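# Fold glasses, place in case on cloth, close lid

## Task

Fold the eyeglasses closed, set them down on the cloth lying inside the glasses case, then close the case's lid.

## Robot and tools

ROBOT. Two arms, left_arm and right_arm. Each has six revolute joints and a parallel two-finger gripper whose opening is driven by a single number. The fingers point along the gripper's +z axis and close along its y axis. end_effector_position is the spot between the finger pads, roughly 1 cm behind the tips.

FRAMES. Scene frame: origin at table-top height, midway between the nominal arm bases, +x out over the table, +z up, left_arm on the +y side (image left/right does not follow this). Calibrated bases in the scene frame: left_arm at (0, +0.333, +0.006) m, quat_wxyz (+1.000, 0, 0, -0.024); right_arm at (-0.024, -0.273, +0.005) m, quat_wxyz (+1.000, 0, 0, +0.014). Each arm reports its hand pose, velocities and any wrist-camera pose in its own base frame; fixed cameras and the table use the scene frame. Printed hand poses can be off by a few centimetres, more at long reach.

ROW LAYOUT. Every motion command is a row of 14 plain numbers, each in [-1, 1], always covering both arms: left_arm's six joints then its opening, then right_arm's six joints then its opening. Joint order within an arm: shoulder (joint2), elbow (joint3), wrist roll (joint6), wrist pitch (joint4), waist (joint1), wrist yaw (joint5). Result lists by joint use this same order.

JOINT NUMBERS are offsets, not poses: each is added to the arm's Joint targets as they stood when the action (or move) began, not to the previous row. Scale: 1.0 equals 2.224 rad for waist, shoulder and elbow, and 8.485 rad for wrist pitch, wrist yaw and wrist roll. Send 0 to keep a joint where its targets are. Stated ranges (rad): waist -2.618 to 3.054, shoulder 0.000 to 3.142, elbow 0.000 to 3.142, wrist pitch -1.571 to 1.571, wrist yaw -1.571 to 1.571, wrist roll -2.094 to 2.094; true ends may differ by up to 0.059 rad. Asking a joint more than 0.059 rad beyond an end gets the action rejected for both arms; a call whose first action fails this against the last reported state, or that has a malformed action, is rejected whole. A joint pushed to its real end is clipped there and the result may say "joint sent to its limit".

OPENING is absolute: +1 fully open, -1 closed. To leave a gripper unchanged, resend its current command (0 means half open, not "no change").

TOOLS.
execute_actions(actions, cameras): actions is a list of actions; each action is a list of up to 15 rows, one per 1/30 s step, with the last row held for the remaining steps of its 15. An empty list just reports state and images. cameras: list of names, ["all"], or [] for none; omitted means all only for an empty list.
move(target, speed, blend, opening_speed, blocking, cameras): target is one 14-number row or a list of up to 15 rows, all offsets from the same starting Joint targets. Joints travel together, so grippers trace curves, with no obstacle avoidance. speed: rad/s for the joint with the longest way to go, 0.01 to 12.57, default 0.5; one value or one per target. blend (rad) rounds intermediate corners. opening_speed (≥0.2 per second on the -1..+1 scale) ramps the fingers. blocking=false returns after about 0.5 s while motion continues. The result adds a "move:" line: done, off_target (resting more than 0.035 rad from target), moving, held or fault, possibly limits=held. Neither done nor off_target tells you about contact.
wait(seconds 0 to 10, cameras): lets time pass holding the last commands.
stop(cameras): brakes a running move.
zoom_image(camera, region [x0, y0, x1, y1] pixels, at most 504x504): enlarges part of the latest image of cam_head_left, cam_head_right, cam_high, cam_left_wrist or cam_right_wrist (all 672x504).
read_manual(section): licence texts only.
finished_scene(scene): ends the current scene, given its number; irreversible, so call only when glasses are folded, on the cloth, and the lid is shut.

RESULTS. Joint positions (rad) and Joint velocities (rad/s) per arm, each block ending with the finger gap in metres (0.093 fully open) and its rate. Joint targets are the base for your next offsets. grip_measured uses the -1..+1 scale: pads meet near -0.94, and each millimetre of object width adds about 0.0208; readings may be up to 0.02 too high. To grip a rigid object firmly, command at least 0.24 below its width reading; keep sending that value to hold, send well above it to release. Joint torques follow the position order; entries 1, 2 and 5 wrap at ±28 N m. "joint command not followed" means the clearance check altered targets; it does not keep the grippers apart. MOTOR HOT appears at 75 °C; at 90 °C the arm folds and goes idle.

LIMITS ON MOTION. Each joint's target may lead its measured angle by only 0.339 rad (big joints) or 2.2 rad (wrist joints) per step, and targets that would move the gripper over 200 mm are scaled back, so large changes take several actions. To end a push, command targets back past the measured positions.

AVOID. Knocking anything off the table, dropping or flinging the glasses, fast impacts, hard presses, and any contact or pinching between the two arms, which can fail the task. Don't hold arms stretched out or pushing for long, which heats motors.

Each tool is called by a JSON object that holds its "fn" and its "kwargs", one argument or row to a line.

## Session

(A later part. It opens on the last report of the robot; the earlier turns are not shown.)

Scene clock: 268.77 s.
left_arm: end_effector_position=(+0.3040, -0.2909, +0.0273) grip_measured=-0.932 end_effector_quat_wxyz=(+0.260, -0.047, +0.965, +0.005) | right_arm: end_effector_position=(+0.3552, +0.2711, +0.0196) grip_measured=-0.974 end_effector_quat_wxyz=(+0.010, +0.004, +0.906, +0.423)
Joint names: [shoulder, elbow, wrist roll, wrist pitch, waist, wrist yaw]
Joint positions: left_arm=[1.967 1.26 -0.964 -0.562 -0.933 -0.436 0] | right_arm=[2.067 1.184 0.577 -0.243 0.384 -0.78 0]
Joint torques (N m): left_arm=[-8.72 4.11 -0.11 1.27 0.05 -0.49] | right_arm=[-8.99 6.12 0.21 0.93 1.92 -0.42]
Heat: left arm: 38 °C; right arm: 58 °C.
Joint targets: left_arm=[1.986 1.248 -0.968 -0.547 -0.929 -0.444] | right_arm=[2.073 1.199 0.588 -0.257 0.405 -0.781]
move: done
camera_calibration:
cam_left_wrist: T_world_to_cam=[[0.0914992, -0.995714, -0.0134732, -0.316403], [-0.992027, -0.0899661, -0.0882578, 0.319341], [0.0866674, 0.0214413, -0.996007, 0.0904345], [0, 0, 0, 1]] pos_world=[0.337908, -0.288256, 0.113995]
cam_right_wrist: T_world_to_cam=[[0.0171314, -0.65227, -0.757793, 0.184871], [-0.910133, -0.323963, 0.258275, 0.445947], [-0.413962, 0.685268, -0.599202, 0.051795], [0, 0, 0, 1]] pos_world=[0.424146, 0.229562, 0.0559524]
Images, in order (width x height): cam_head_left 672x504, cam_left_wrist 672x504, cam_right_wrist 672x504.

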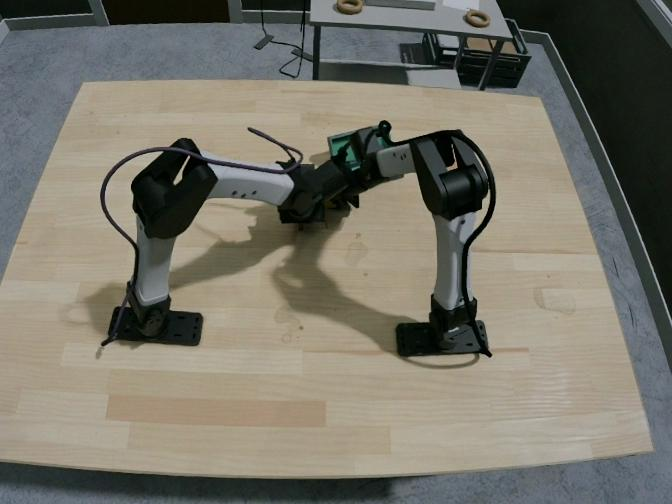

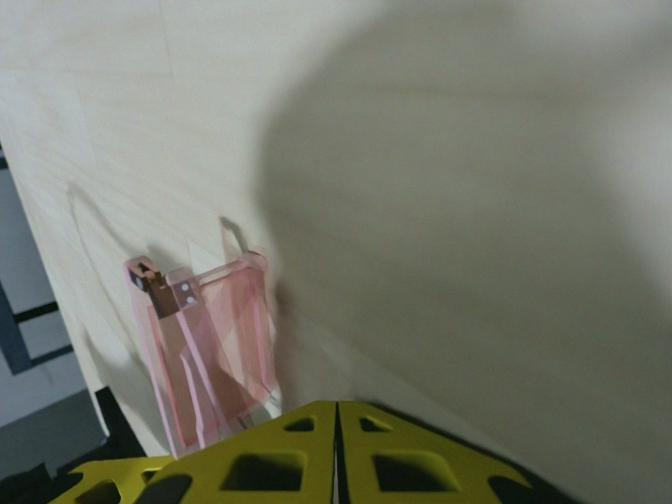

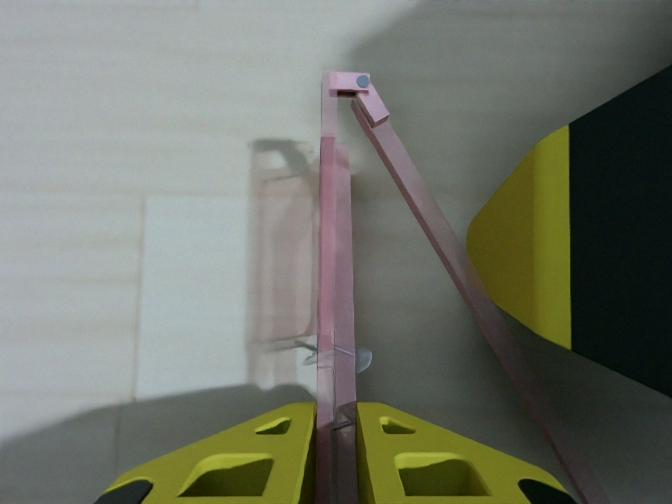

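{"fn": "move", "kwargs": {
  "target": [
    [0,0,0,0,0,0,-0.95,0.1257,0.2237,-0.023,-0.0424,-0.0652,-0.0061,-1],
    [0,0,0,0,0,0,-0.6,0.0805,0.3125,-0.023,-0.0777,-0.0652,-0.0061,-1],
    [-0.0571,0.0918,0,-0.0389,0,0,-0.6,-0.3925,-0.1344,-0.0233,-0.0758,-0.317,-0.002,-1]
  ],
  "speed": [0.4,0.5,0.7],
  "opening_speed": 1.0,
  "cameras": ["cam_right_wrist","cam_head_left"]
}}

{"fn": "move", "kwargs": {
  "target": [
    [0.0457,0.0611,0.004,-0.0023,0.0175,0.0011,1,0,0,0,0,0,0,-1],
    [0.0909,-0.0408,0.004,0.0363,0.0175,0.0011,1,0,0,0,0,0,0,-1]
  ],
  "speed": 0.4,
  "cameras": ["cam_right_wrist","cam_head_left"]
}}

Scene clock: 295.87 s.
left_arm: end_effector_position=(+0.2958, -0.2792, +0.0812) grip_measured=-0.601 end_effector_quat_wxyz=(+0.238, -0.039, +0.970, +0.039) | right_arm: end_effector_position=(+0.2708, +0.0459, +0.1673) grip_measured=-0.974 end_effector_quat_wxyz=(+0.144, +0.239, +0.874, +0.397)
Joint names: [shoulder, elbow, wrist roll, wrist pitch, waist, wrist yaw]
Joint positions: left_arm=[1.903 1.42 -0.964 -0.867 -0.933 -0.437 0.016] | right_arm=[1.212 0.909 0.397 -0.908 -0.293 -0.813 0]
Joint torques (N m): left_arm=[-14.72 7.98 -0.13 0.86 -0.01 -0.49] | right_arm=[-4.36 5.08 0 1.01 -0.39 -0.32]
Heat: left arm: 39 °C; right arm: 56 °C.
Joint targets: left_arm=[1.859 1.452 -0.968 -0.876 -0.930 -0.444] | right_arm=[1.200 0.900 0.390 -0.900 -0.300 -0.798]
move: off_target (left_arm); left_arm: the shoulder is farthest, 0.044 rad from its target
camera_calibration:
cam_right_wrist: T_world_to_cam=[[-0.296304, -0.587037, -0.753387, 0.232564], [-0.954685, 0.205122, 0.215642, 0.253011], [0.0279464, 0.783143, -0.621213, 0.139211], [0, 0, 0, 1]] pos_world=[0.306564, -0.0243964, 0.207131]
Images, in order (width x height): cam_head_left 672x504, cam_right_wrist 672x504.

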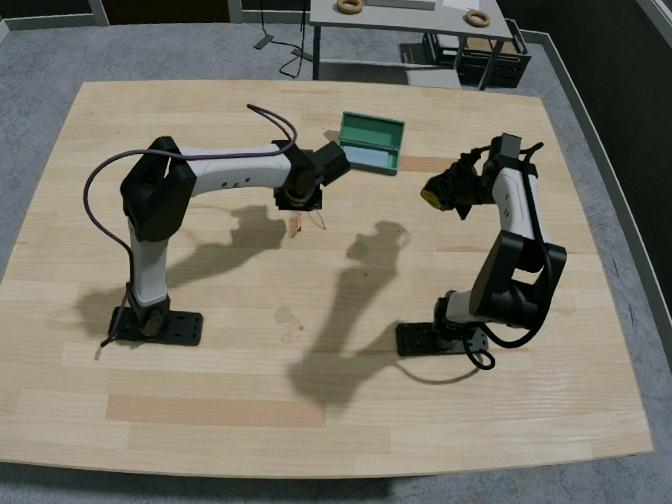

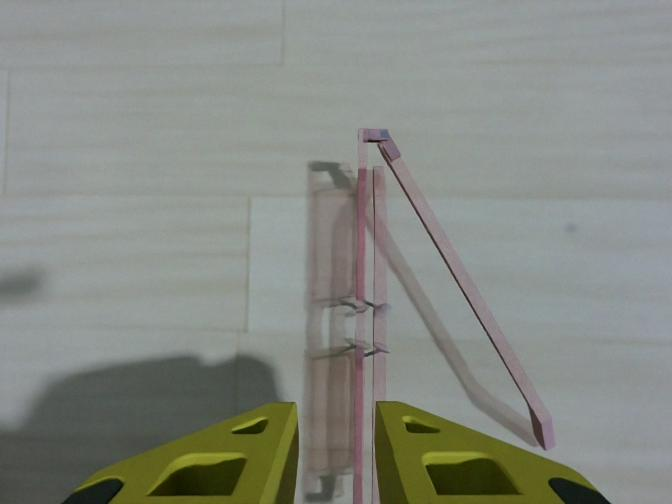

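Scene clock: 297.87 s.
left_arm: end_effector_position=(+0.3308, -0.2972, +0.0268) grip_measured=+1.000 end_effector_quat_wxyz=(+0.262, -0.058, +0.963, +0.010) | right_arm: end_effector_position=(+0.2708, +0.0459, +0.1673) grip_measured=-0.974 end_effector_quat_wxyz=(+0.144, +0.239, +0.874, +0.397)
Joint names: [shoulder, elbow, wrist roll, wrist pitch, waist, wrist yaw]
Joint positions: left_arm=[2.045 1.372 -0.945 -0.586 -0.893 -0.437 0.093] | right_arm=[1.212 0.909 0.397 -0.908 -0.293 -0.813 0]
Joint torques (N m): left_arm=[-9.89 4.31 0.03 1.3 -0.02 -0.4] | right_arm=[-4.36 5.08 -0.01 1.01 -0.38 -0.31]
Heat: left arm: 39 °C; right arm: 55 °C.
Joint targets: left_arm=[2.061 1.361 -0.934 -0.569 -0.891 -0.435] | right_arm=[1.200 0.900 0.390 -0.900 -0.300 -0.798]
move: done
camera_calibration:
cam_right_wrist: T_world_to_cam=[[-0.296304, -0.587037, -0.753387, 0.232564], [-0.954685, 0.205122, 0.215642, 0.253011], [0.0279464, 0.783143, -0.621213, 0.139211], [0, 0, 0, 1]] pos_world=[0.306564, -0.0243964, 0.207131]
Images, in order (width x height): cam_head_left 672x504, cam_right_wrist 672x504.

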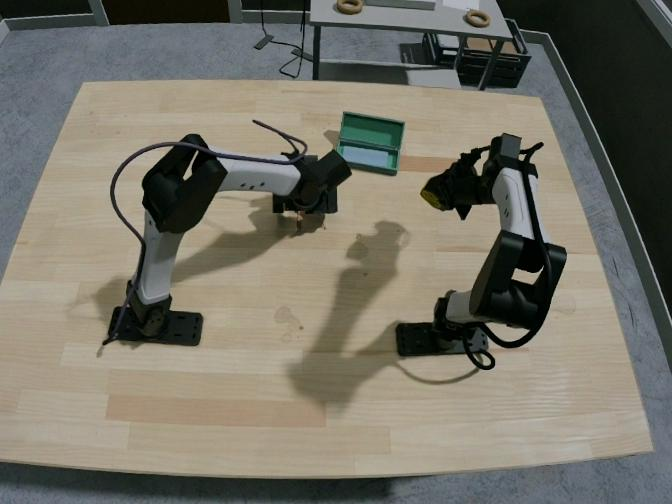

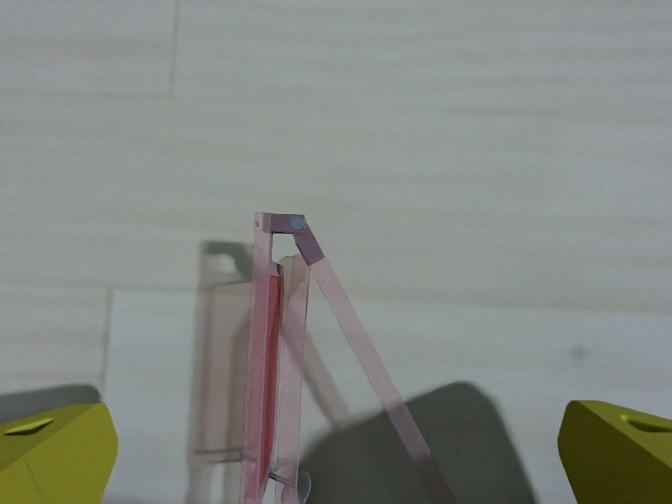

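{"fn": "move", "kwargs": {
  "target": [
    [0,0,0,0,0,0,-0.9,0,0,0,0,0,0,-1]
  ],
  "opening_speed": 0.7,
  "cameras": ["cam_right_wrist"]
}}

{"fn": "move", "kwargs": {
  "target": [
    [-0.0202,0.0276,0,-0.0125,0,0,-0.9,0,0,0,0,0,0,-1],
    [0.0313,0.109,-0.0175,-0.028,-0.062,-0.0043,-0.9,0,0,0,0,0,0,-1],
    [0.0489,0.0803,-0.0175,-0.0159,-0.062,-0.0043,-0.9,0,0,0,0,0,0,-1]
  ],
  "speed": [0.3,0.3,0.15],
  "cameras": ["cam_right_wrist","cam_head_left"]
}}

{"fn": "zoom_image", "kwargs": {
  "camera": "cam_head_left",
  "region": [250, 100, 450, 260]
}}

Scene clock: 347.40 s.
left_arm: end_effector_position=(+0.3318, -0.2984, +0.0273) grip_measured=-0.846 end_effector_quat_wxyz=(+0.264, -0.059, +0.963, +0.007) | right_arm: end_effector_position=(+0.2708, +0.0459, +0.1673) grip_measured=-0.974 end_effector_quat_wxyz=(+0.144, +0.239, +0.874, +0.397)
Joint names: [shoulder, elbow, wrist roll, wrist pitch, waist, wrist yaw]
Joint positions: left_arm=[2.045 1.372 -0.944 -0.579 -0.893 -0.437 0.005] | right_arm=[1.212 0.909 0.397 -0.908 -0.293 -0.813 0]
Joint torques (N m): left_arm=[-9.84 4.34 0.02 1.26 -0.02 -0.41] | right_arm=[-4.37 5.07 -0.01 1.01 -0.39 -0.31]
Heat: left arm: 40 °C; right arm: 42 °C.
Joint targets: left_arm=[2.061 1.361 -0.934 -0.569 -0.891 -0.435] | right_arm=[1.200 0.900 0.390 -0.900 -0.300 -0.798]
move: done
camera_calibration:
cam_right_wrist: T_world_to_cam=[[-0.296304, -0.587037, -0.753387, 0.232564], [-0.954685, 0.205122, 0.215642, 0.253011], [0.0279464, 0.783143, -0.621213, 0.139211], [0, 0, 0, 1]] pos_world=[0.306564, -0.0243964, 0.207131]
Images, in order (width x height): cam_right_wrist 672x504.

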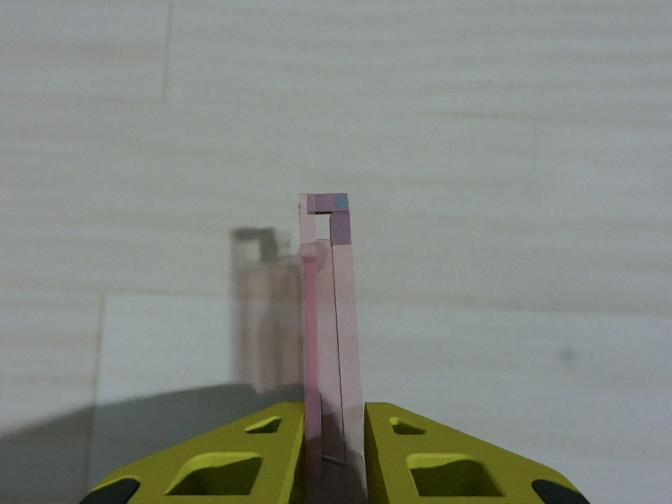

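Scene clock: 349.70 s.
left_arm: end_effector_position=(+0.2990, -0.3535, +0.0284) grip_measured=-0.862 end_effector_quat_wxyz=(+0.254, -0.049, +0.966, +0.004) | right_arm: end_effector_position=(+0.2708, +0.0459, +0.1673) grip_measured=-0.974 end_effector_quat_wxyz=(+0.144, +0.239, +0.874, +0.397)
Joint names: [shoulder, elbow, wrist roll, wrist pitch, waist, wrist yaw]
Joint positions: left_arm=[2.149 1.553 -1.071 -0.722 -1.029 -0.453 0.004] | right_arm=[1.212 0.909 0.397 -0.908 -0.293 -0.813 0]
Joint torques (N m): left_arm=[-10.36 4.16 -0.19 1.19 -0.2 -0.63] | right_arm=[-4.36 5.07 0 1.01 -0.38 -0.32]
Heat: left arm: 40 °C; right arm: 42 °C.
Joint targets: left_arm=[2.170 1.540 -1.082 -0.703 -1.028 -0.471] | right_arm=[1.200 0.900 0.390 -0.900 -0.300 -0.798]
move: done
camera_calibration:
cam_right_wrist: T_world_to_cam=[[-0.296304, -0.587037, -0.753387, 0.232564], [-0.954685, 0.205122, 0.215642, 0.253011], [0.0279464, 0.783143, -0.621213, 0.139211], [0, 0, 0, 1]] pos_world=[0.306564, -0.0243964, 0.207131]
Images, in order (width x height): cam_head_left 672x504, cam_right_wrist 672x504.

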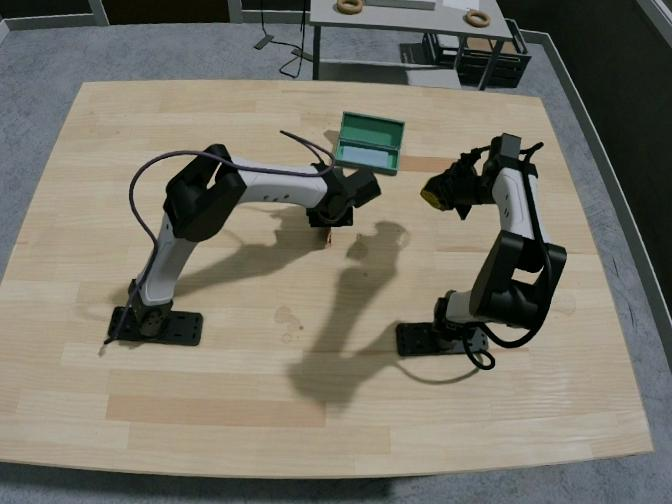

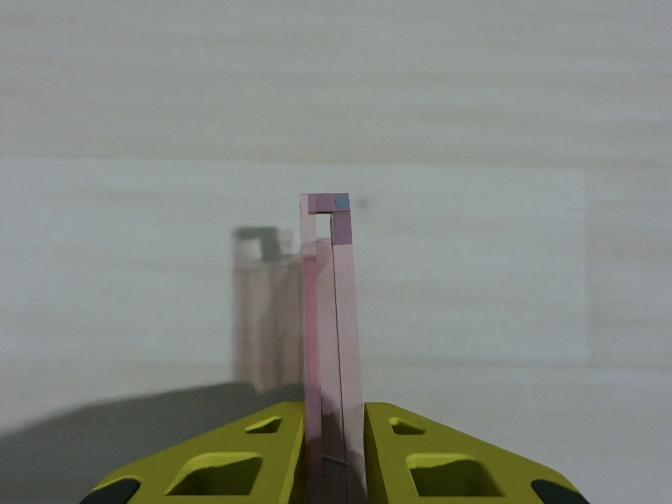

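Scaled by 2.520 from the camera's 672x504 image, which has a finer 960x720 frame.

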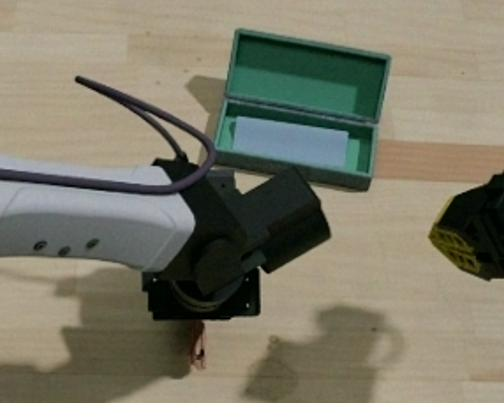

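{"fn": "move", "kwargs": {
  "target": [
    [0,0,0,0,0,0,-0.3,0,0,0,0,0,0,-1]
  ],
  "opening_speed": 0.4
}}

{"fn": "move", "kwargs": {
  "target": [
    [-0.07,0.065,0,-0.046,0,0,-0.2,0,0,0,0,0,0,-1],
    [-0.15,0,0,-0.046,0.45,0,-0.2,0,0,0,0,0,0,-1]
  ],
  "speed": [0.3,0.6],
  "cameras": ["all"]
}}

{"fn": "zoom_image", "kwargs": {
  "camera": "cam_head_left",
  "region": [270, 100, 450, 260]
}}

{"fn": "zoom_image", "kwargs": {
  "camera": "cam_high",
  "region": [230, 200, 400, 340]
}}

Scene clock: 360.27 s.
left_arm: end_effector_position=(+0.2992, -0.3538, +0.0285) grip_measured=-0.302 end_effector_quat_wxyz=(+0.255, -0.049, +0.966, +0.003) | right_arm: end_effector_position=(+0.2708, +0.0459, +0.1673) grip_measured=-0.974 end_effector_quat_wxyz=(+0.144, +0.239, +0.874, +0.397)
Joint names: [shoulder, elbow, wrist roll, wrist pitch, waist, wrist yaw]
Joint positions: left_arm=[2.149 1.553 -1.072 -0.72 -1.029 -0.453 0.031] | right_arm=[1.212 0.909 0.397 -0.908 -0.293 -0.813 0]
Joint torques (N m): left_arm=[-10.4 4.23 -0.18 1.17 -0.2 -0.61] | right_arm=[-4.36 5.07 0 1.01 -0.38 -0.32]
Heat: left arm: 40 °C; right arm: 41 °C.
Joint targets: left_arm=[2.170 1.540 -1.082 -0.703 -1.028 -0.472] | right_arm=[1.200 0.900 0.390 -0.900 -0.300 -0.798]
move: done
camera_calibration:
cam_left_wrist: T_world_to_cam=[[0.0943424, -0.995495, -0.00945166, -0.379577], [-0.992548, -0.0933192, -0.0783556, 0.307714], [0.0771206, 0.0167735, -0.996881, 0.0946519], [0, 0, 0, 1]] pos_world=[0.333931, -0.350739, 0.11488]
cam_right_wrist: T_world_to_cam=[[-0.296304, -0.587037, -0.753387, 0.232564], [-0.954685, 0.205122, 0.215642, 0.253011], [0.0279464, 0.783143, -0.621213, 0.139211], [0, 0, 0, 1]] pos_world=[0.306564, -0.0243964, 0.207131]

Scene clock: 363.73 s.
left_arm: end_effector_position=(+0.3887, +0.0663, +0.1205) grip_measured=-0.201 end_effector_quat_wxyz=(+0.183, -0.502, +0.831, +0.155) | right_arm: end_effector_position=(+0.2708, +0.0459, +0.1673) grip_measured=-0.974 end_effector_quat_wxyz=(+0.144, +0.239, +0.874, +0.397)
Joint names: [shoulder, elbow, wrist roll, wrist pitch, waist, wrist yaw]
Joint positions: left_arm=[1.882 1.554 -1.072 -1.086 -0.022 -0.46 0.036] | right_arm=[1.212 0.909 0.397 -0.908 -0.293 -0.813 0]
Joint torques (N m): left_arm=[-14.65 4.22 -0.19 0.71 -0.64 -0.57] | right_arm=[-4.38 5.07 0 1.01 -0.38 -0.31]
Heat: left arm: 42 °C; right arm: 41 °C.
Joint targets: left_arm=[1.836 1.540 -1.083 -1.094 -0.028 -0.472] | right_arm=[1.200 0.900 0.390 -0.900 -0.300 -0.798]
move: off_target (left_arm); left_arm: the shoulder is farthest, 0.046 rad from its target
camera_calibration:
cam_left_wrist: T_world_to_cam=[[0.887288, -0.450091, -0.100685, -0.302198], [-0.455779, -0.889101, -0.0420134, 0.282626], [-0.0706092, 0.083168, -0.994031, 0.225137], [0, 0, 0, 1]] pos_world=[0.412848, 0.0965425, 0.205241]
cam_right_wrist: T_world_to_cam=[[-0.296304, -0.587037, -0.753387, 0.232564], [-0.954685, 0.205122, 0.215642, 0.253011], [0.0279464, 0.783143, -0.621213, 0.139211], [0, 0, 0, 1]] pos_world=[0.306564, -0.0243964, 0.207131]

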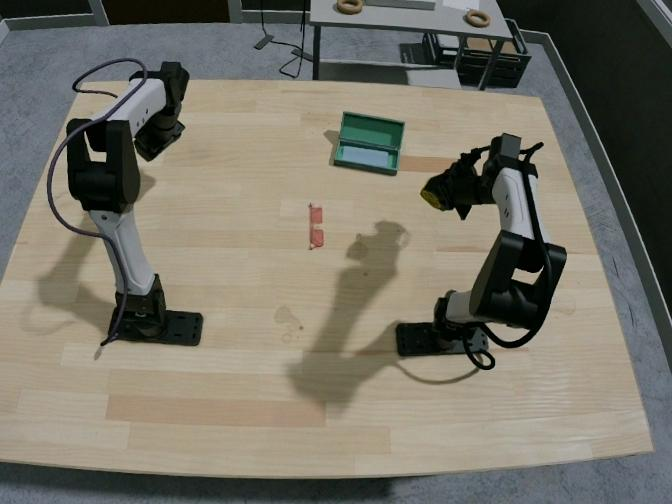

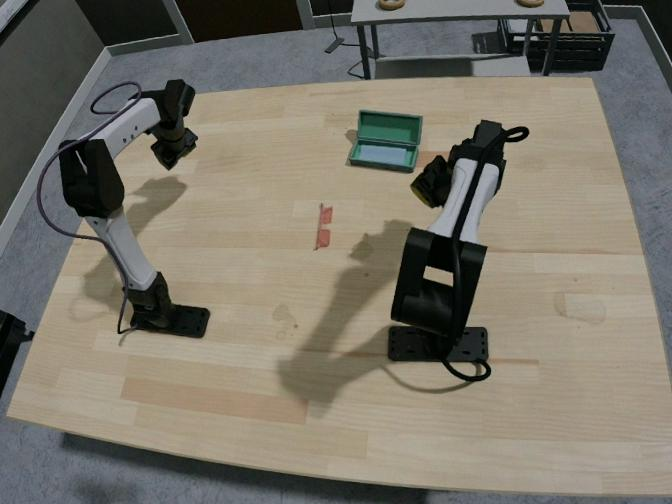

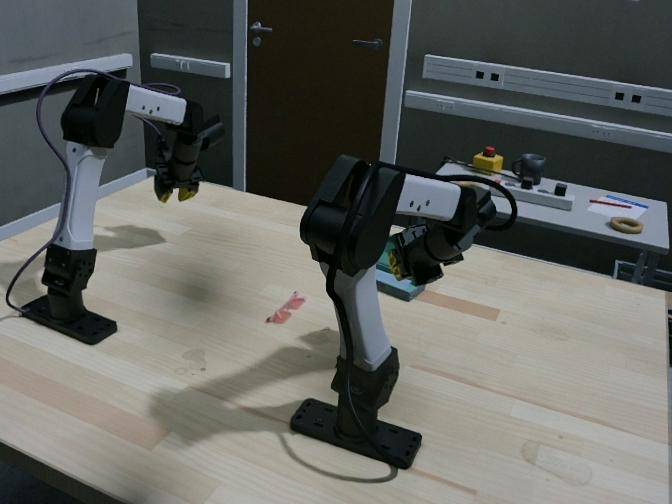

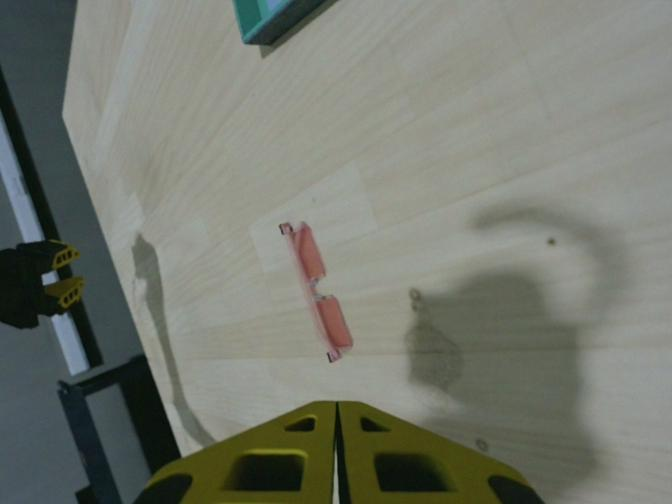

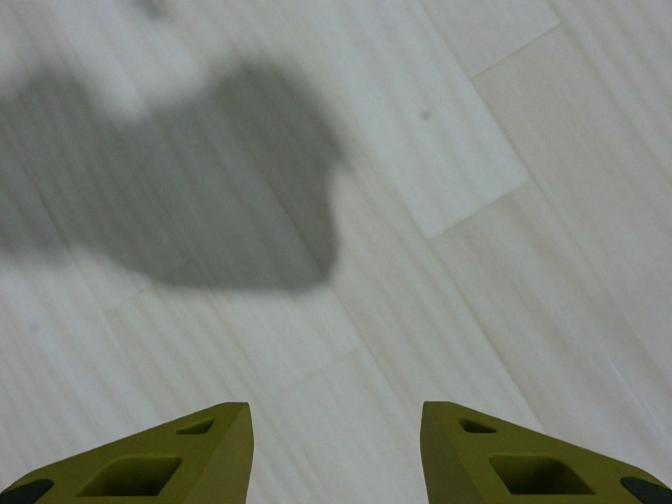

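Scaled by 2.800 from the camera's 672x504 image, which has a finer 960x720 frame.

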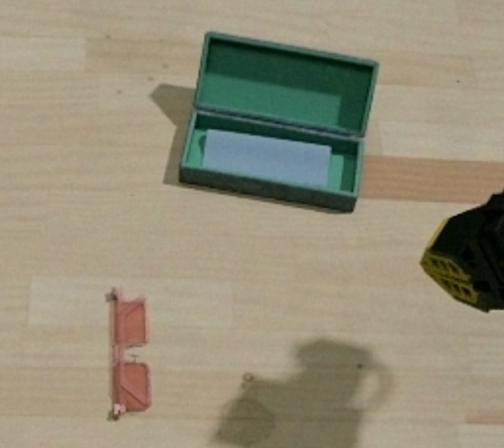

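Scaled by 2.965 from the camera's 672x504 image, which has a finer 960x720 frame.

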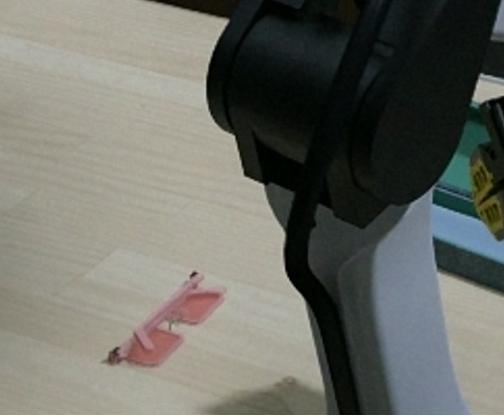

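{"fn": "move", "kwargs": {
  "target": [
    [-0.3,-0.3,0,0,0,0,-0.2,0.3781,0.3333,-0.046,0.0439,0.2509,0.0941,-1],
    [-0.3,-0.3,0,0,0,0,-0.2,0.4312,0.2366,-0.046,0.0832,0.2509,0.0941,-1]
  ],
  "speed": [0.7,0.25],
  "cameras": ["cam_left_wrist","cam_head_left","cam_head_right"]
}}

{"fn": "zoom_image", "kwargs": {
  "camera": "cam_head_left",
  "region": [320, 90, 450, 200]
}}

Scene clock: 398.87 s.
left_arm: end_effector_position=(+0.2127, +0.0702, +0.1216) grip_measured=-0.201 end_effector_quat_wxyz=(+0.190, -0.503, +0.829, +0.151) | right_arm: end_effector_position=(+0.5174, +0.1418, +0.0297) grip_measured=-0.974 end_effector_quat_wxyz=(+0.319, -0.123, +0.938, +0.050)
Joint names: [shoulder, elbow, wrist roll, wrist pitch, waist, wrist yaw]
Joint positions: left_arm=[1.186 0.886 -1.072 -1.099 -0.022 -0.46 0.036] | right_arm=[2.144 1.437 0.006 -0.207 0.263 -0.015 0]
Joint torques (N m): left_arm=[-4.68 4.31 -0.19 0.91 -0.62 -0.55] | right_arm=[-9.69 4.86 0.05 1.58 -0.23 0.1]
Heat: left arm: 46 °C; right arm: 40 °C.
Joint targets: left_arm=[1.169 0.872 -1.083 -1.094 -0.028 -0.472] | right_arm=[2.160 1.426 0.000 -0.194 0.258 0.000]
move: done
camera_calibration:
cam_left_wrist: T_world_to_cam=[[0.888709, -0.45014, -0.0870066, -0.146199], [-0.455107, -0.889104, -0.0486917, 0.206598], [-0.0554399, 0.0828701, -0.995017, 0.210374], [0, 0, 0, 1]] pos_world=[0.235616, 0.100443, 0.206665]
Images, in order (width x height): cam_head_left 672x504, cam_head_right 672x504, cam_left_wrist 672x504.

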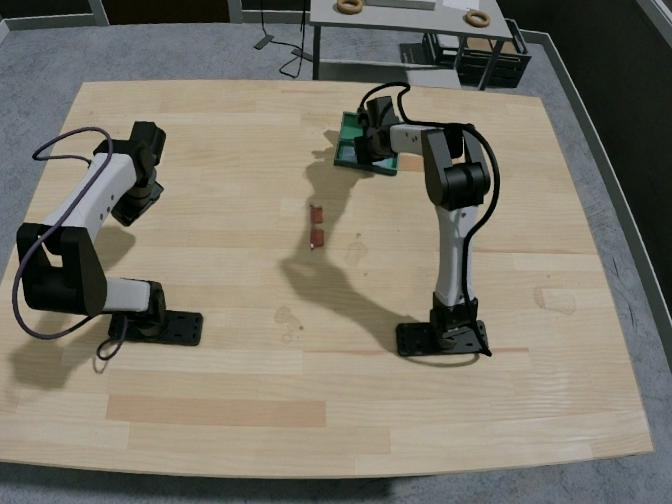

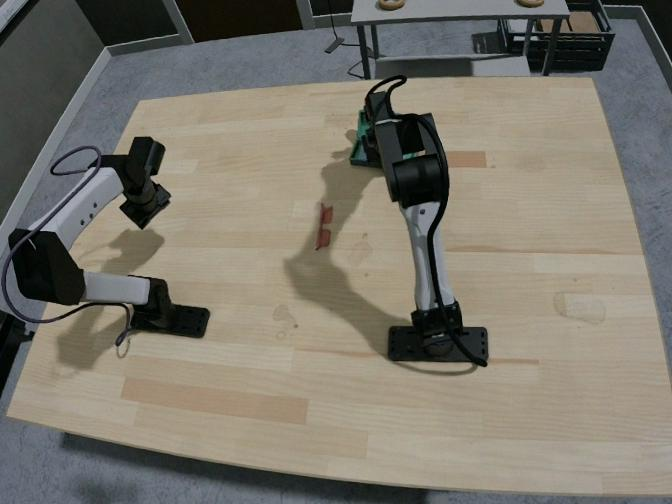

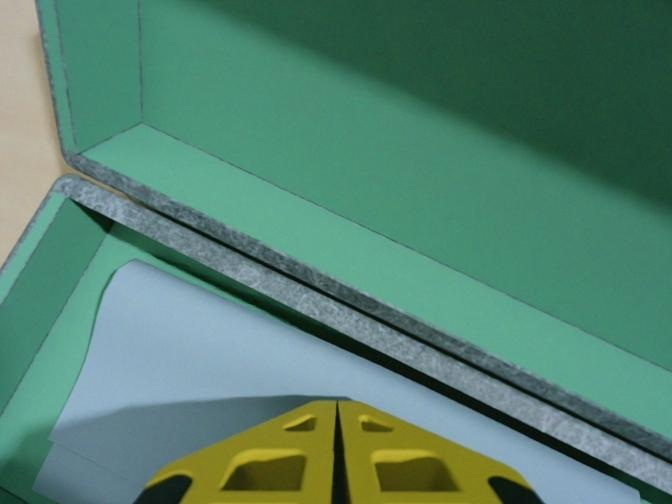

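Scaled by 3.877 from the camera's 672x504 image, which has a finer 960x720 frame.

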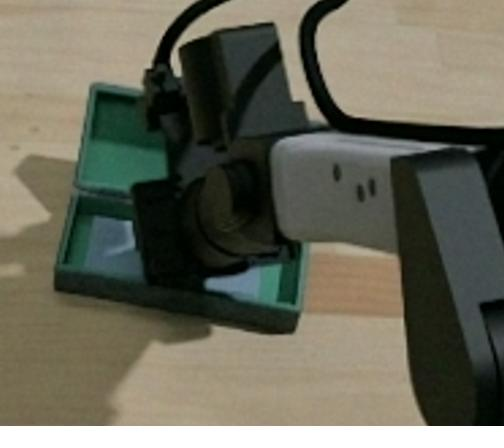

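{"fn": "move", "kwargs": {
  "target": [
    [0,0,0,0,0,0,-0.2,0.0054,0,0,0,0,0,-1],
    [0,0,0,0,0,0,-0.2,-0.1758,-0.2662,0,0.0223,0.0189,0,-1],
    [0,0,0,0,0,0,-0.2,-0.3835,-0.4627,0,0.019,0.0409,0,-1]
  ],
  "speed": 0.3,
  "cameras": ["cam_left_wrist","cam_head_left","cam_head_right"]
}}

{"fn": "zoom_image", "kwargs": {
  "camera": "cam_head_left",
  "region": [300, 120, 460, 260]
}}

Scene clock: 411.13 s.
left_arm: end_effector_position=(+0.2127, +0.0702, +0.1216) grip_measured=-0.201 end_effector_quat_wxyz=(+0.190, -0.503, +0.829, +0.151) | right_arm: end_effector_position=(+0.2833, +0.1022, +0.0223) grip_measured=-0.974 end_effector_quat_wxyz=(+0.319, -0.159, +0.932, +0.061)
Joint names: [shoulder, elbow, wrist roll, wrist pitch, waist, wrist yaw]
Joint positions: left_arm=[1.186 0.886 -1.072 -1.099 -0.022 -0.46 0.036] | right_arm=[1.317 0.413 0.006 -0.006 0.34 -0.011 0]
Joint torques (N m): left_arm=[-4.67 4.3 -0.18 0.91 -0.64 -0.56] | right_arm=[-4.55 3.93 0.06 1.21 0.91 0.06]
Heat: left arm: 42 °C; right arm: 45 °C.
Joint targets: left_arm=[1.169 0.872 -1.083 -1.094 -0.028 -0.472] | right_arm=[1.306 0.397 0.000 -0.034 0.349 0.000]
move: done
camera_calibration:
cam_left_wrist: T_world_to_cam=[[0.888709, -0.45014, -0.0870066, -0.146199], [-0.455107, -0.889104, -0.0486917, 0.206598], [-0.0554399, 0.0828701, -0.995017, 0.210374], [0, 0, 0, 1]] pos_world=[0.235616, 0.100443, 0.206665]
Images, in order (width x height): cam_head_left 672x504, cam_head_right 672x504, cam_left_wrist 672x504.

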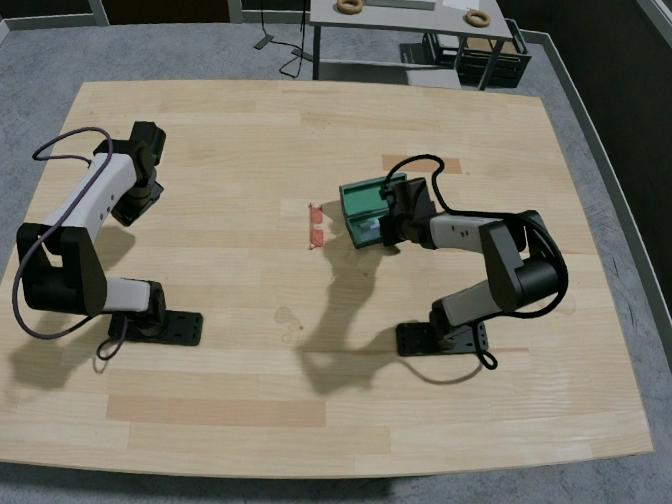

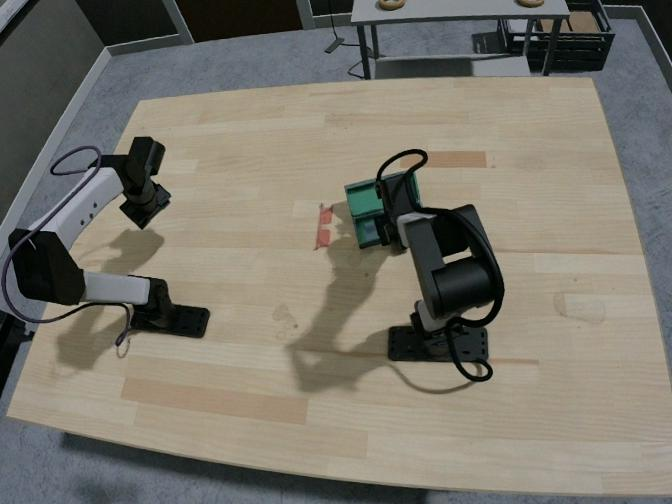

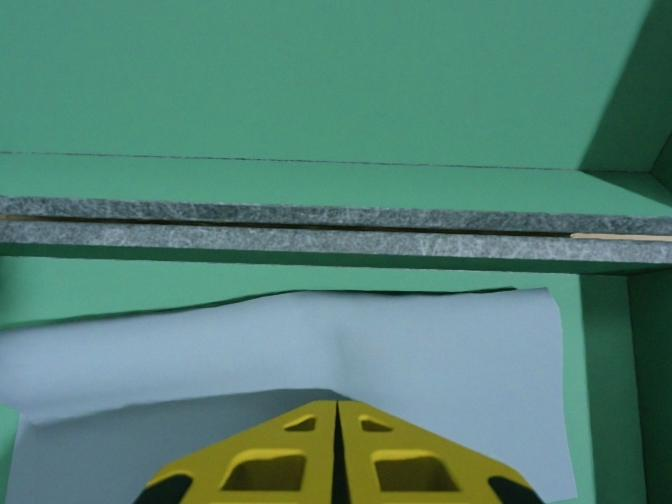

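Scaled by 3.150 from the camera's 672x504 image, which has a finer 960x720 frame.

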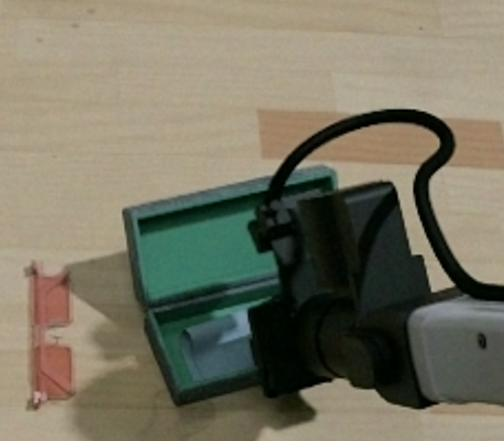

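{"fn": "move", "kwargs": {
  "target": [
    [0,0,0,0,0,0,-0.2,-0.1021,0.1767,0,-0.0712,0,0,-1],
    [0,0,0,0,0,0,-0.2,0.3519,0.6958,0.0919,-0.1641,0.182,0,0.3]
  ],
  "speed": [0.4,0.7],
  "cameras": ["cam_left_wrist","cam_head_left"]
}}

{"fn": "zoom_image", "kwargs": {
  "camera": "cam_head_left",
  "region": [300, 120, 460, 260]
}}

Scene clock: 449.87 s.
left_arm: end_effector_position=(+0.2127, +0.0702, +0.1216) grip_measured=-0.201 end_effector_quat_wxyz=(+0.190, -0.503, +0.829, +0.151) | right_arm: end_effector_position=(+0.2897, +0.2737, +0.1212) grip_measured=+0.298 end_effector_quat_wxyz=(-0.007, +0.010, +1.000, +0.001)
Joint names: [shoulder, elbow, wrist roll, wrist pitch, waist, wrist yaw]
Joint positions: left_arm=[1.186 0.886 -1.072 -1.099 -0.022 -0.46 0.036] | right_arm=[2.082 1.92 0.773 -1.418 0.753 -0.01 0.059]
Joint torques (N m): left_arm=[-4.63 4.29 -0.18 0.9 -0.61 -0.55] | right_arm=[-9.31 7.21 0.21 0.17 0.25 0.1]
Heat: left arm: 36 °C; right arm: 41 °C.
Joint targets: left_arm=[1.169 0.872 -1.083 -1.094 -0.028 -0.472] | right_arm=[2.089 1.945 0.780 -1.426 0.754 0.000]
move: done
camera_calibration:
cam_left_wrist: T_world_to_cam=[[0.888709, -0.45014, -0.0870066, -0.146199], [-0.455107, -0.889104, -0.0486917, 0.206598], [-0.0554399, 0.0828701, -0.995017, 0.210374], [0, 0, 0, 1]] pos_world=[0.235616, 0.100443, 0.206665]
Images, in order (width x height): cam_head_left 672x504, cam_left_wrist 672x504.

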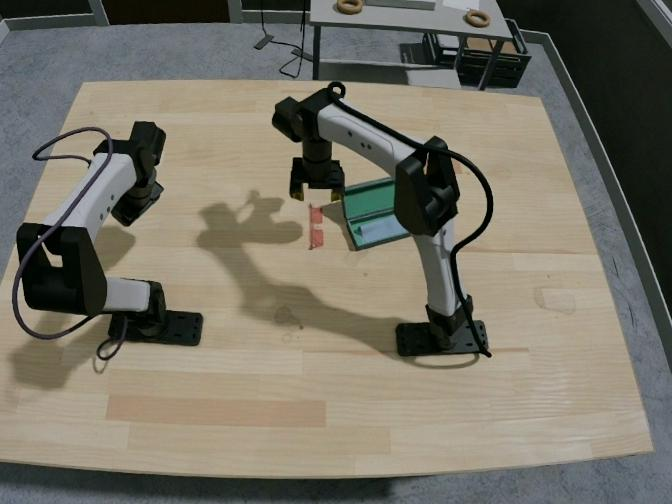

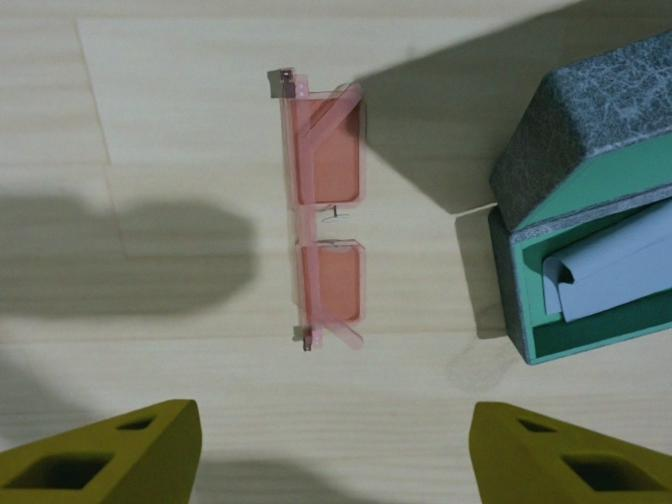

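Scaled by 3.150 from the camera's 672x504 image, which has a finer 960x720 frame.

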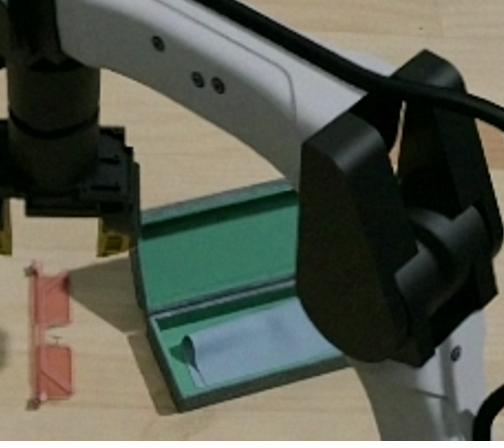

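{"fn": "move", "kwargs": {
  "target": [0,0,0,0,0,0,-0.2,-0.0049,-0.2043,-0.0044,0.0522,0.0166,0,0.3],
  "speed": 0.3,
  "cameras": ["cam_left_wrist","cam_head_left"]
}}

Scene clock: 462.17 s.
left_arm: end_effector_position=(+0.2127, +0.0702, +0.1216) grip_measured=-0.201 end_effector_quat_wxyz=(+0.190, -0.503, +0.829, +0.151) | right_arm: end_effector_position=(+0.2713, +0.2728, +0.0163) grip_measured=+0.298 end_effector_quat_wxyz=(-0.006, -0.017, +1.000, +0.001)
Joint names: [shoulder, elbow, wrist roll, wrist pitch, waist, wrist yaw]
Joint positions: left_arm=[1.186 0.886 -1.072 -1.099 -0.022 -0.46 0.036] | right_arm=[2.082 1.497 0.749 -0.993 0.784 -0.01 0.059]
Joint torques (N m): left_arm=[-4.67 4.29 -0.18 0.9 -0.69 -0.55] | right_arm=[-9.92 4.4 0.06 0.36 0.79 0.1]
Heat: left arm: 35 °C; right arm: 44 °C.
Joint targets: left_arm=[1.169 0.872 -1.083 -1.094 -0.028 -0.472] | right_arm=[2.078 1.490 0.742 -0.983 0.791 0.000]
move: done
camera_calibration:
cam_left_wrist: T_world_to_cam=[[0.888709, -0.45014, -0.0870066, -0.146199], [-0.455107, -0.889104, -0.0486917, 0.206598], [-0.0554399, 0.0828701, -0.995017, 0.210374], [0, 0, 0, 1]] pos_world=[0.235616, 0.100443, 0.206665]
Images, in order (width x height): cam_head_left 672x504, cam_left_wrist 672x504.

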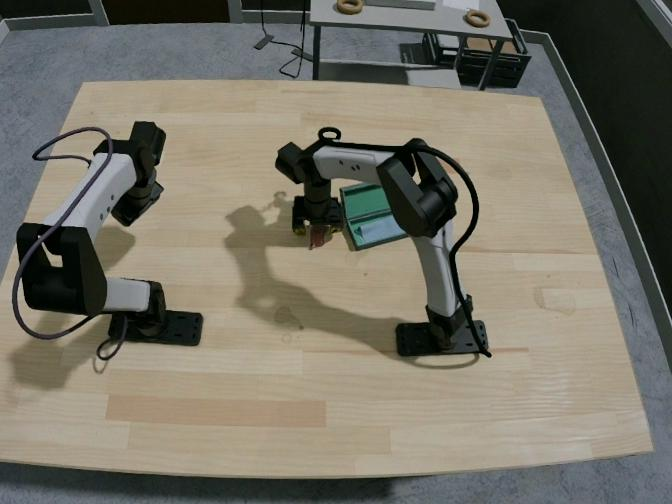

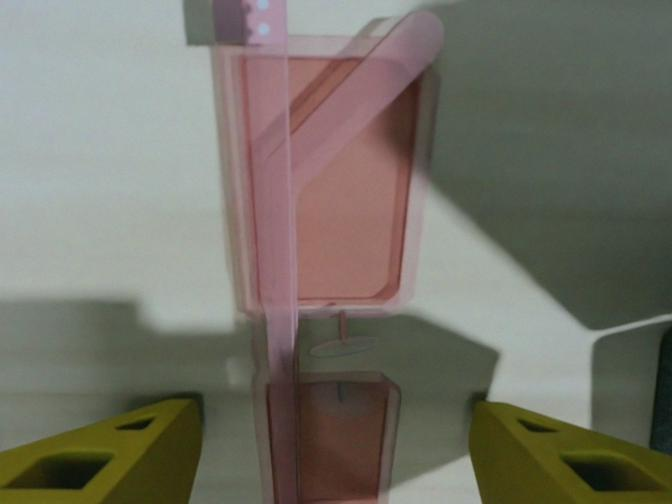

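{"fn": "move", "kwargs": {
  "target": [
    [0,0,0,0,0,0,-0.2,0.008,0,0,0,0,0,0.3],
    [0,0,0,0,0,0,-0.2,0.008,0,0,0,0,0,-0.65]
  ],
  "speed": 0.3,
  "opening_speed": 0.7,
  "cameras": ["cam_left_wrist"]
}}

Scene clock: 468.77 s.
left_arm: end_effector_position=(+0.2127, +0.0702, +0.1216) grip_measured=-0.201 end_effector_quat_wxyz=(+0.190, -0.503, +0.829, +0.151) | right_arm: end_effector_position=(+0.2716, +0.2731, +0.0163) grip_measured=-0.648 end_effector_quat_wxyz=(-0.006, -0.018, +1.000, +0.002)
Joint names: [shoulder, elbow, wrist roll, wrist pitch, waist, wrist yaw]
Joint positions: left_arm=[1.186 0.886 -1.072 -1.099 -0.022 -0.46 0.036] | right_arm=[2.082 1.497 0.748 -0.992 0.784 -0.01 0.014]
Joint torques (N m): left_arm=[-4.67 4.26 -0.18 0.9 -0.64 -0.56] | right_arm=[-8.51 4.42 0.06 0.36 0.79 0.1]
Heat: left arm: 35 °C; right arm: 46 °C.
Joint targets: left_arm=[1.169 0.872 -1.083 -1.094 -0.028 -0.472] | right_arm=[2.096 1.490 0.742 -0.983 0.791 0.000]
move: done
camera_calibration:
cam_left_wrist: T_world_to_cam=[[0.888709, -0.45014, -0.0870066, -0.146199], [-0.455107, -0.889104, -0.0486917, 0.206598], [-0.0554399, 0.0828701, -0.995017, 0.210374], [0, 0, 0, 1]] pos_world=[0.235616, 0.100443, 0.206665]
Images, in order (width x height): cam_left_wrist 672x504.

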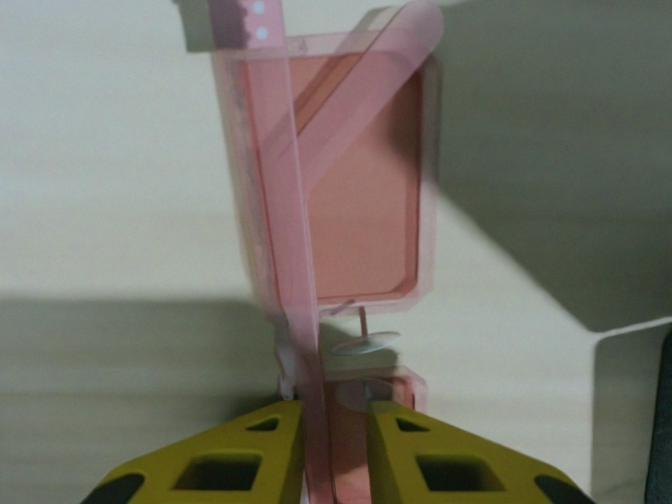

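{"fn": "move", "kwargs": {
  "target": [
    [0,0,0,0,0,0,-0.2,0,0,0,0,0,0,0.3],
    [0,0,0,0,0,0,-0.2,0.016,0,0,0,0,0,0.3]
  ],
  "speed": 0.2,
  "opening_speed": 0.7,
  "cameras": ["cam_left_wrist"]
}}

Scene clock: 475.73 s.
left_arm: end_effector_position=(+0.2127, +0.0702, +0.1216) grip_measured=-0.201 end_effector_quat_wxyz=(+0.190, -0.503, +0.829, +0.151) | right_arm: end_effector_position=(+0.2709, +0.2723, +0.0119) grip_measured=+0.298 end_effector_quat_wxyz=(-0.010, -0.018, +1.000, -0.002)
Joint names: [shoulder, elbow, wrist roll, wrist pitch, waist, wrist yaw]
Joint positions: left_arm=[1.186 0.886 -1.072 -1.099 -0.022 -0.46 0.036] | right_arm=[2.093 1.497 0.748 -0.991 0.784 -0.01 0.06]
Joint torques (N m): left_arm=[-4.66 4.3 -0.18 0.9 -0.65 -0.55] | right_arm=[-6.65 4.37 0.07 0.34 0.79 0.09]
Heat: left arm: 35 °C; right arm: 46 °C.
Joint targets: left_arm=[1.169 0.872 -1.083 -1.094 -0.028 -0.472] | right_arm=[2.132 1.490 0.742 -0.983 0.791 0.000]
move: off_target (right_arm); right_arm: the shoulder is farthest, 0.038 rad from its target
camera_calibration:
cam_left_wrist: T_world_to_cam=[[0.888709, -0.45014, -0.0870066, -0.146199], [-0.455107, -0.889104, -0.0486917, 0.206598], [-0.0554399, 0.0828701, -0.995017, 0.210374], [0, 0, 0, 1]] pos_world=[0.235616, 0.100443, 0.206665]
Images, in order (width x height): cam_left_wrist 672x504.

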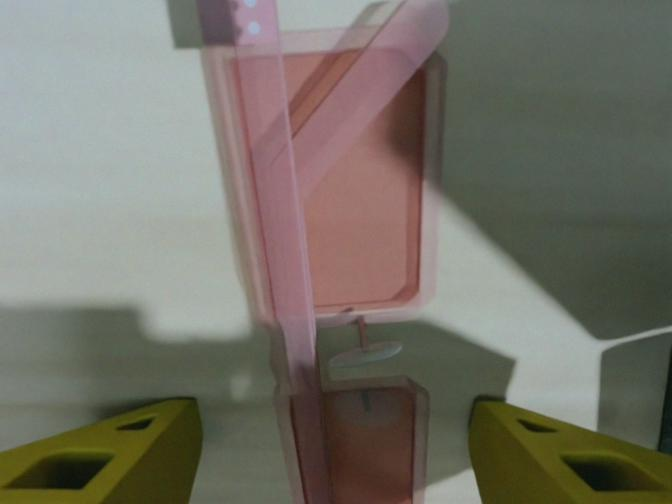

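{"fn": "move", "kwargs": {
  "target": [
    [0,0,0,0,0,0,-0.2,0,0,0,0,0,0,-0.65]
  ],
  "opening_speed": 0.5,
  "cameras": ["cam_left_wrist"]
}}

Scene clock: 481.87 s.
left_arm: end_effector_position=(+0.2127, +0.0702, +0.1216) grip_measured=-0.201 end_effector_quat_wxyz=(+0.190, -0.503, +0.829, +0.151) | right_arm: end_effector_position=(+0.2720, +0.2818, +0.0111) grip_measured=-0.393 end_effector_quat_wxyz=(-0.004, -0.023, +1.000, +0.014)
Joint names: [shoulder, elbow, wrist roll, wrist pitch, waist, wrist yaw]
Joint positions: left_arm=[1.186 0.886 -1.072 -1.099 -0.022 -0.46 0.036] | right_arm=[2.096 1.497 0.747 -0.959 0.792 -0.026 0.026]
Joint torques (N m): left_arm=[-4.66 4.3 -0.17 0.9 -0.66 -0.55] | right_arm=[-6.93 4.42 0.08 0.08 0.06 0.22]
Heat: left arm: 34 °C; right arm: 46 °C.
Joint targets: left_arm=[1.169 0.872 -1.083 -1.094 -0.028 -0.472] | right_arm=[2.132 1.490 0.742 -0.983 0.791 0.000]
move: off_target (right_arm); right_arm: the shoulder is farthest, 0.036 rad from its target
camera_calibration:
cam_left_wrist: T_world_to_cam=[[0.888709, -0.45014, -0.0870066, -0.146199], [-0.455107, -0.889104, -0.0486917, 0.206598], [-0.0554399, 0.0828701, -0.995017, 0.210374], [0, 0, 0, 1]] pos_world=[0.235616, 0.100443, 0.206665]
Images, in order (width x height): cam_left_wrist 672x504.

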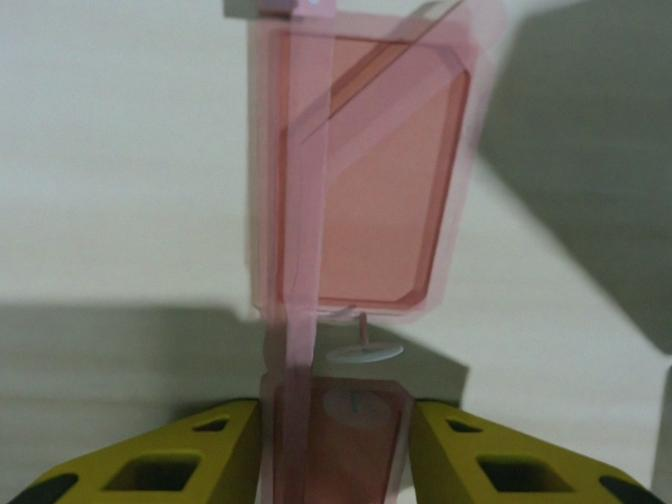

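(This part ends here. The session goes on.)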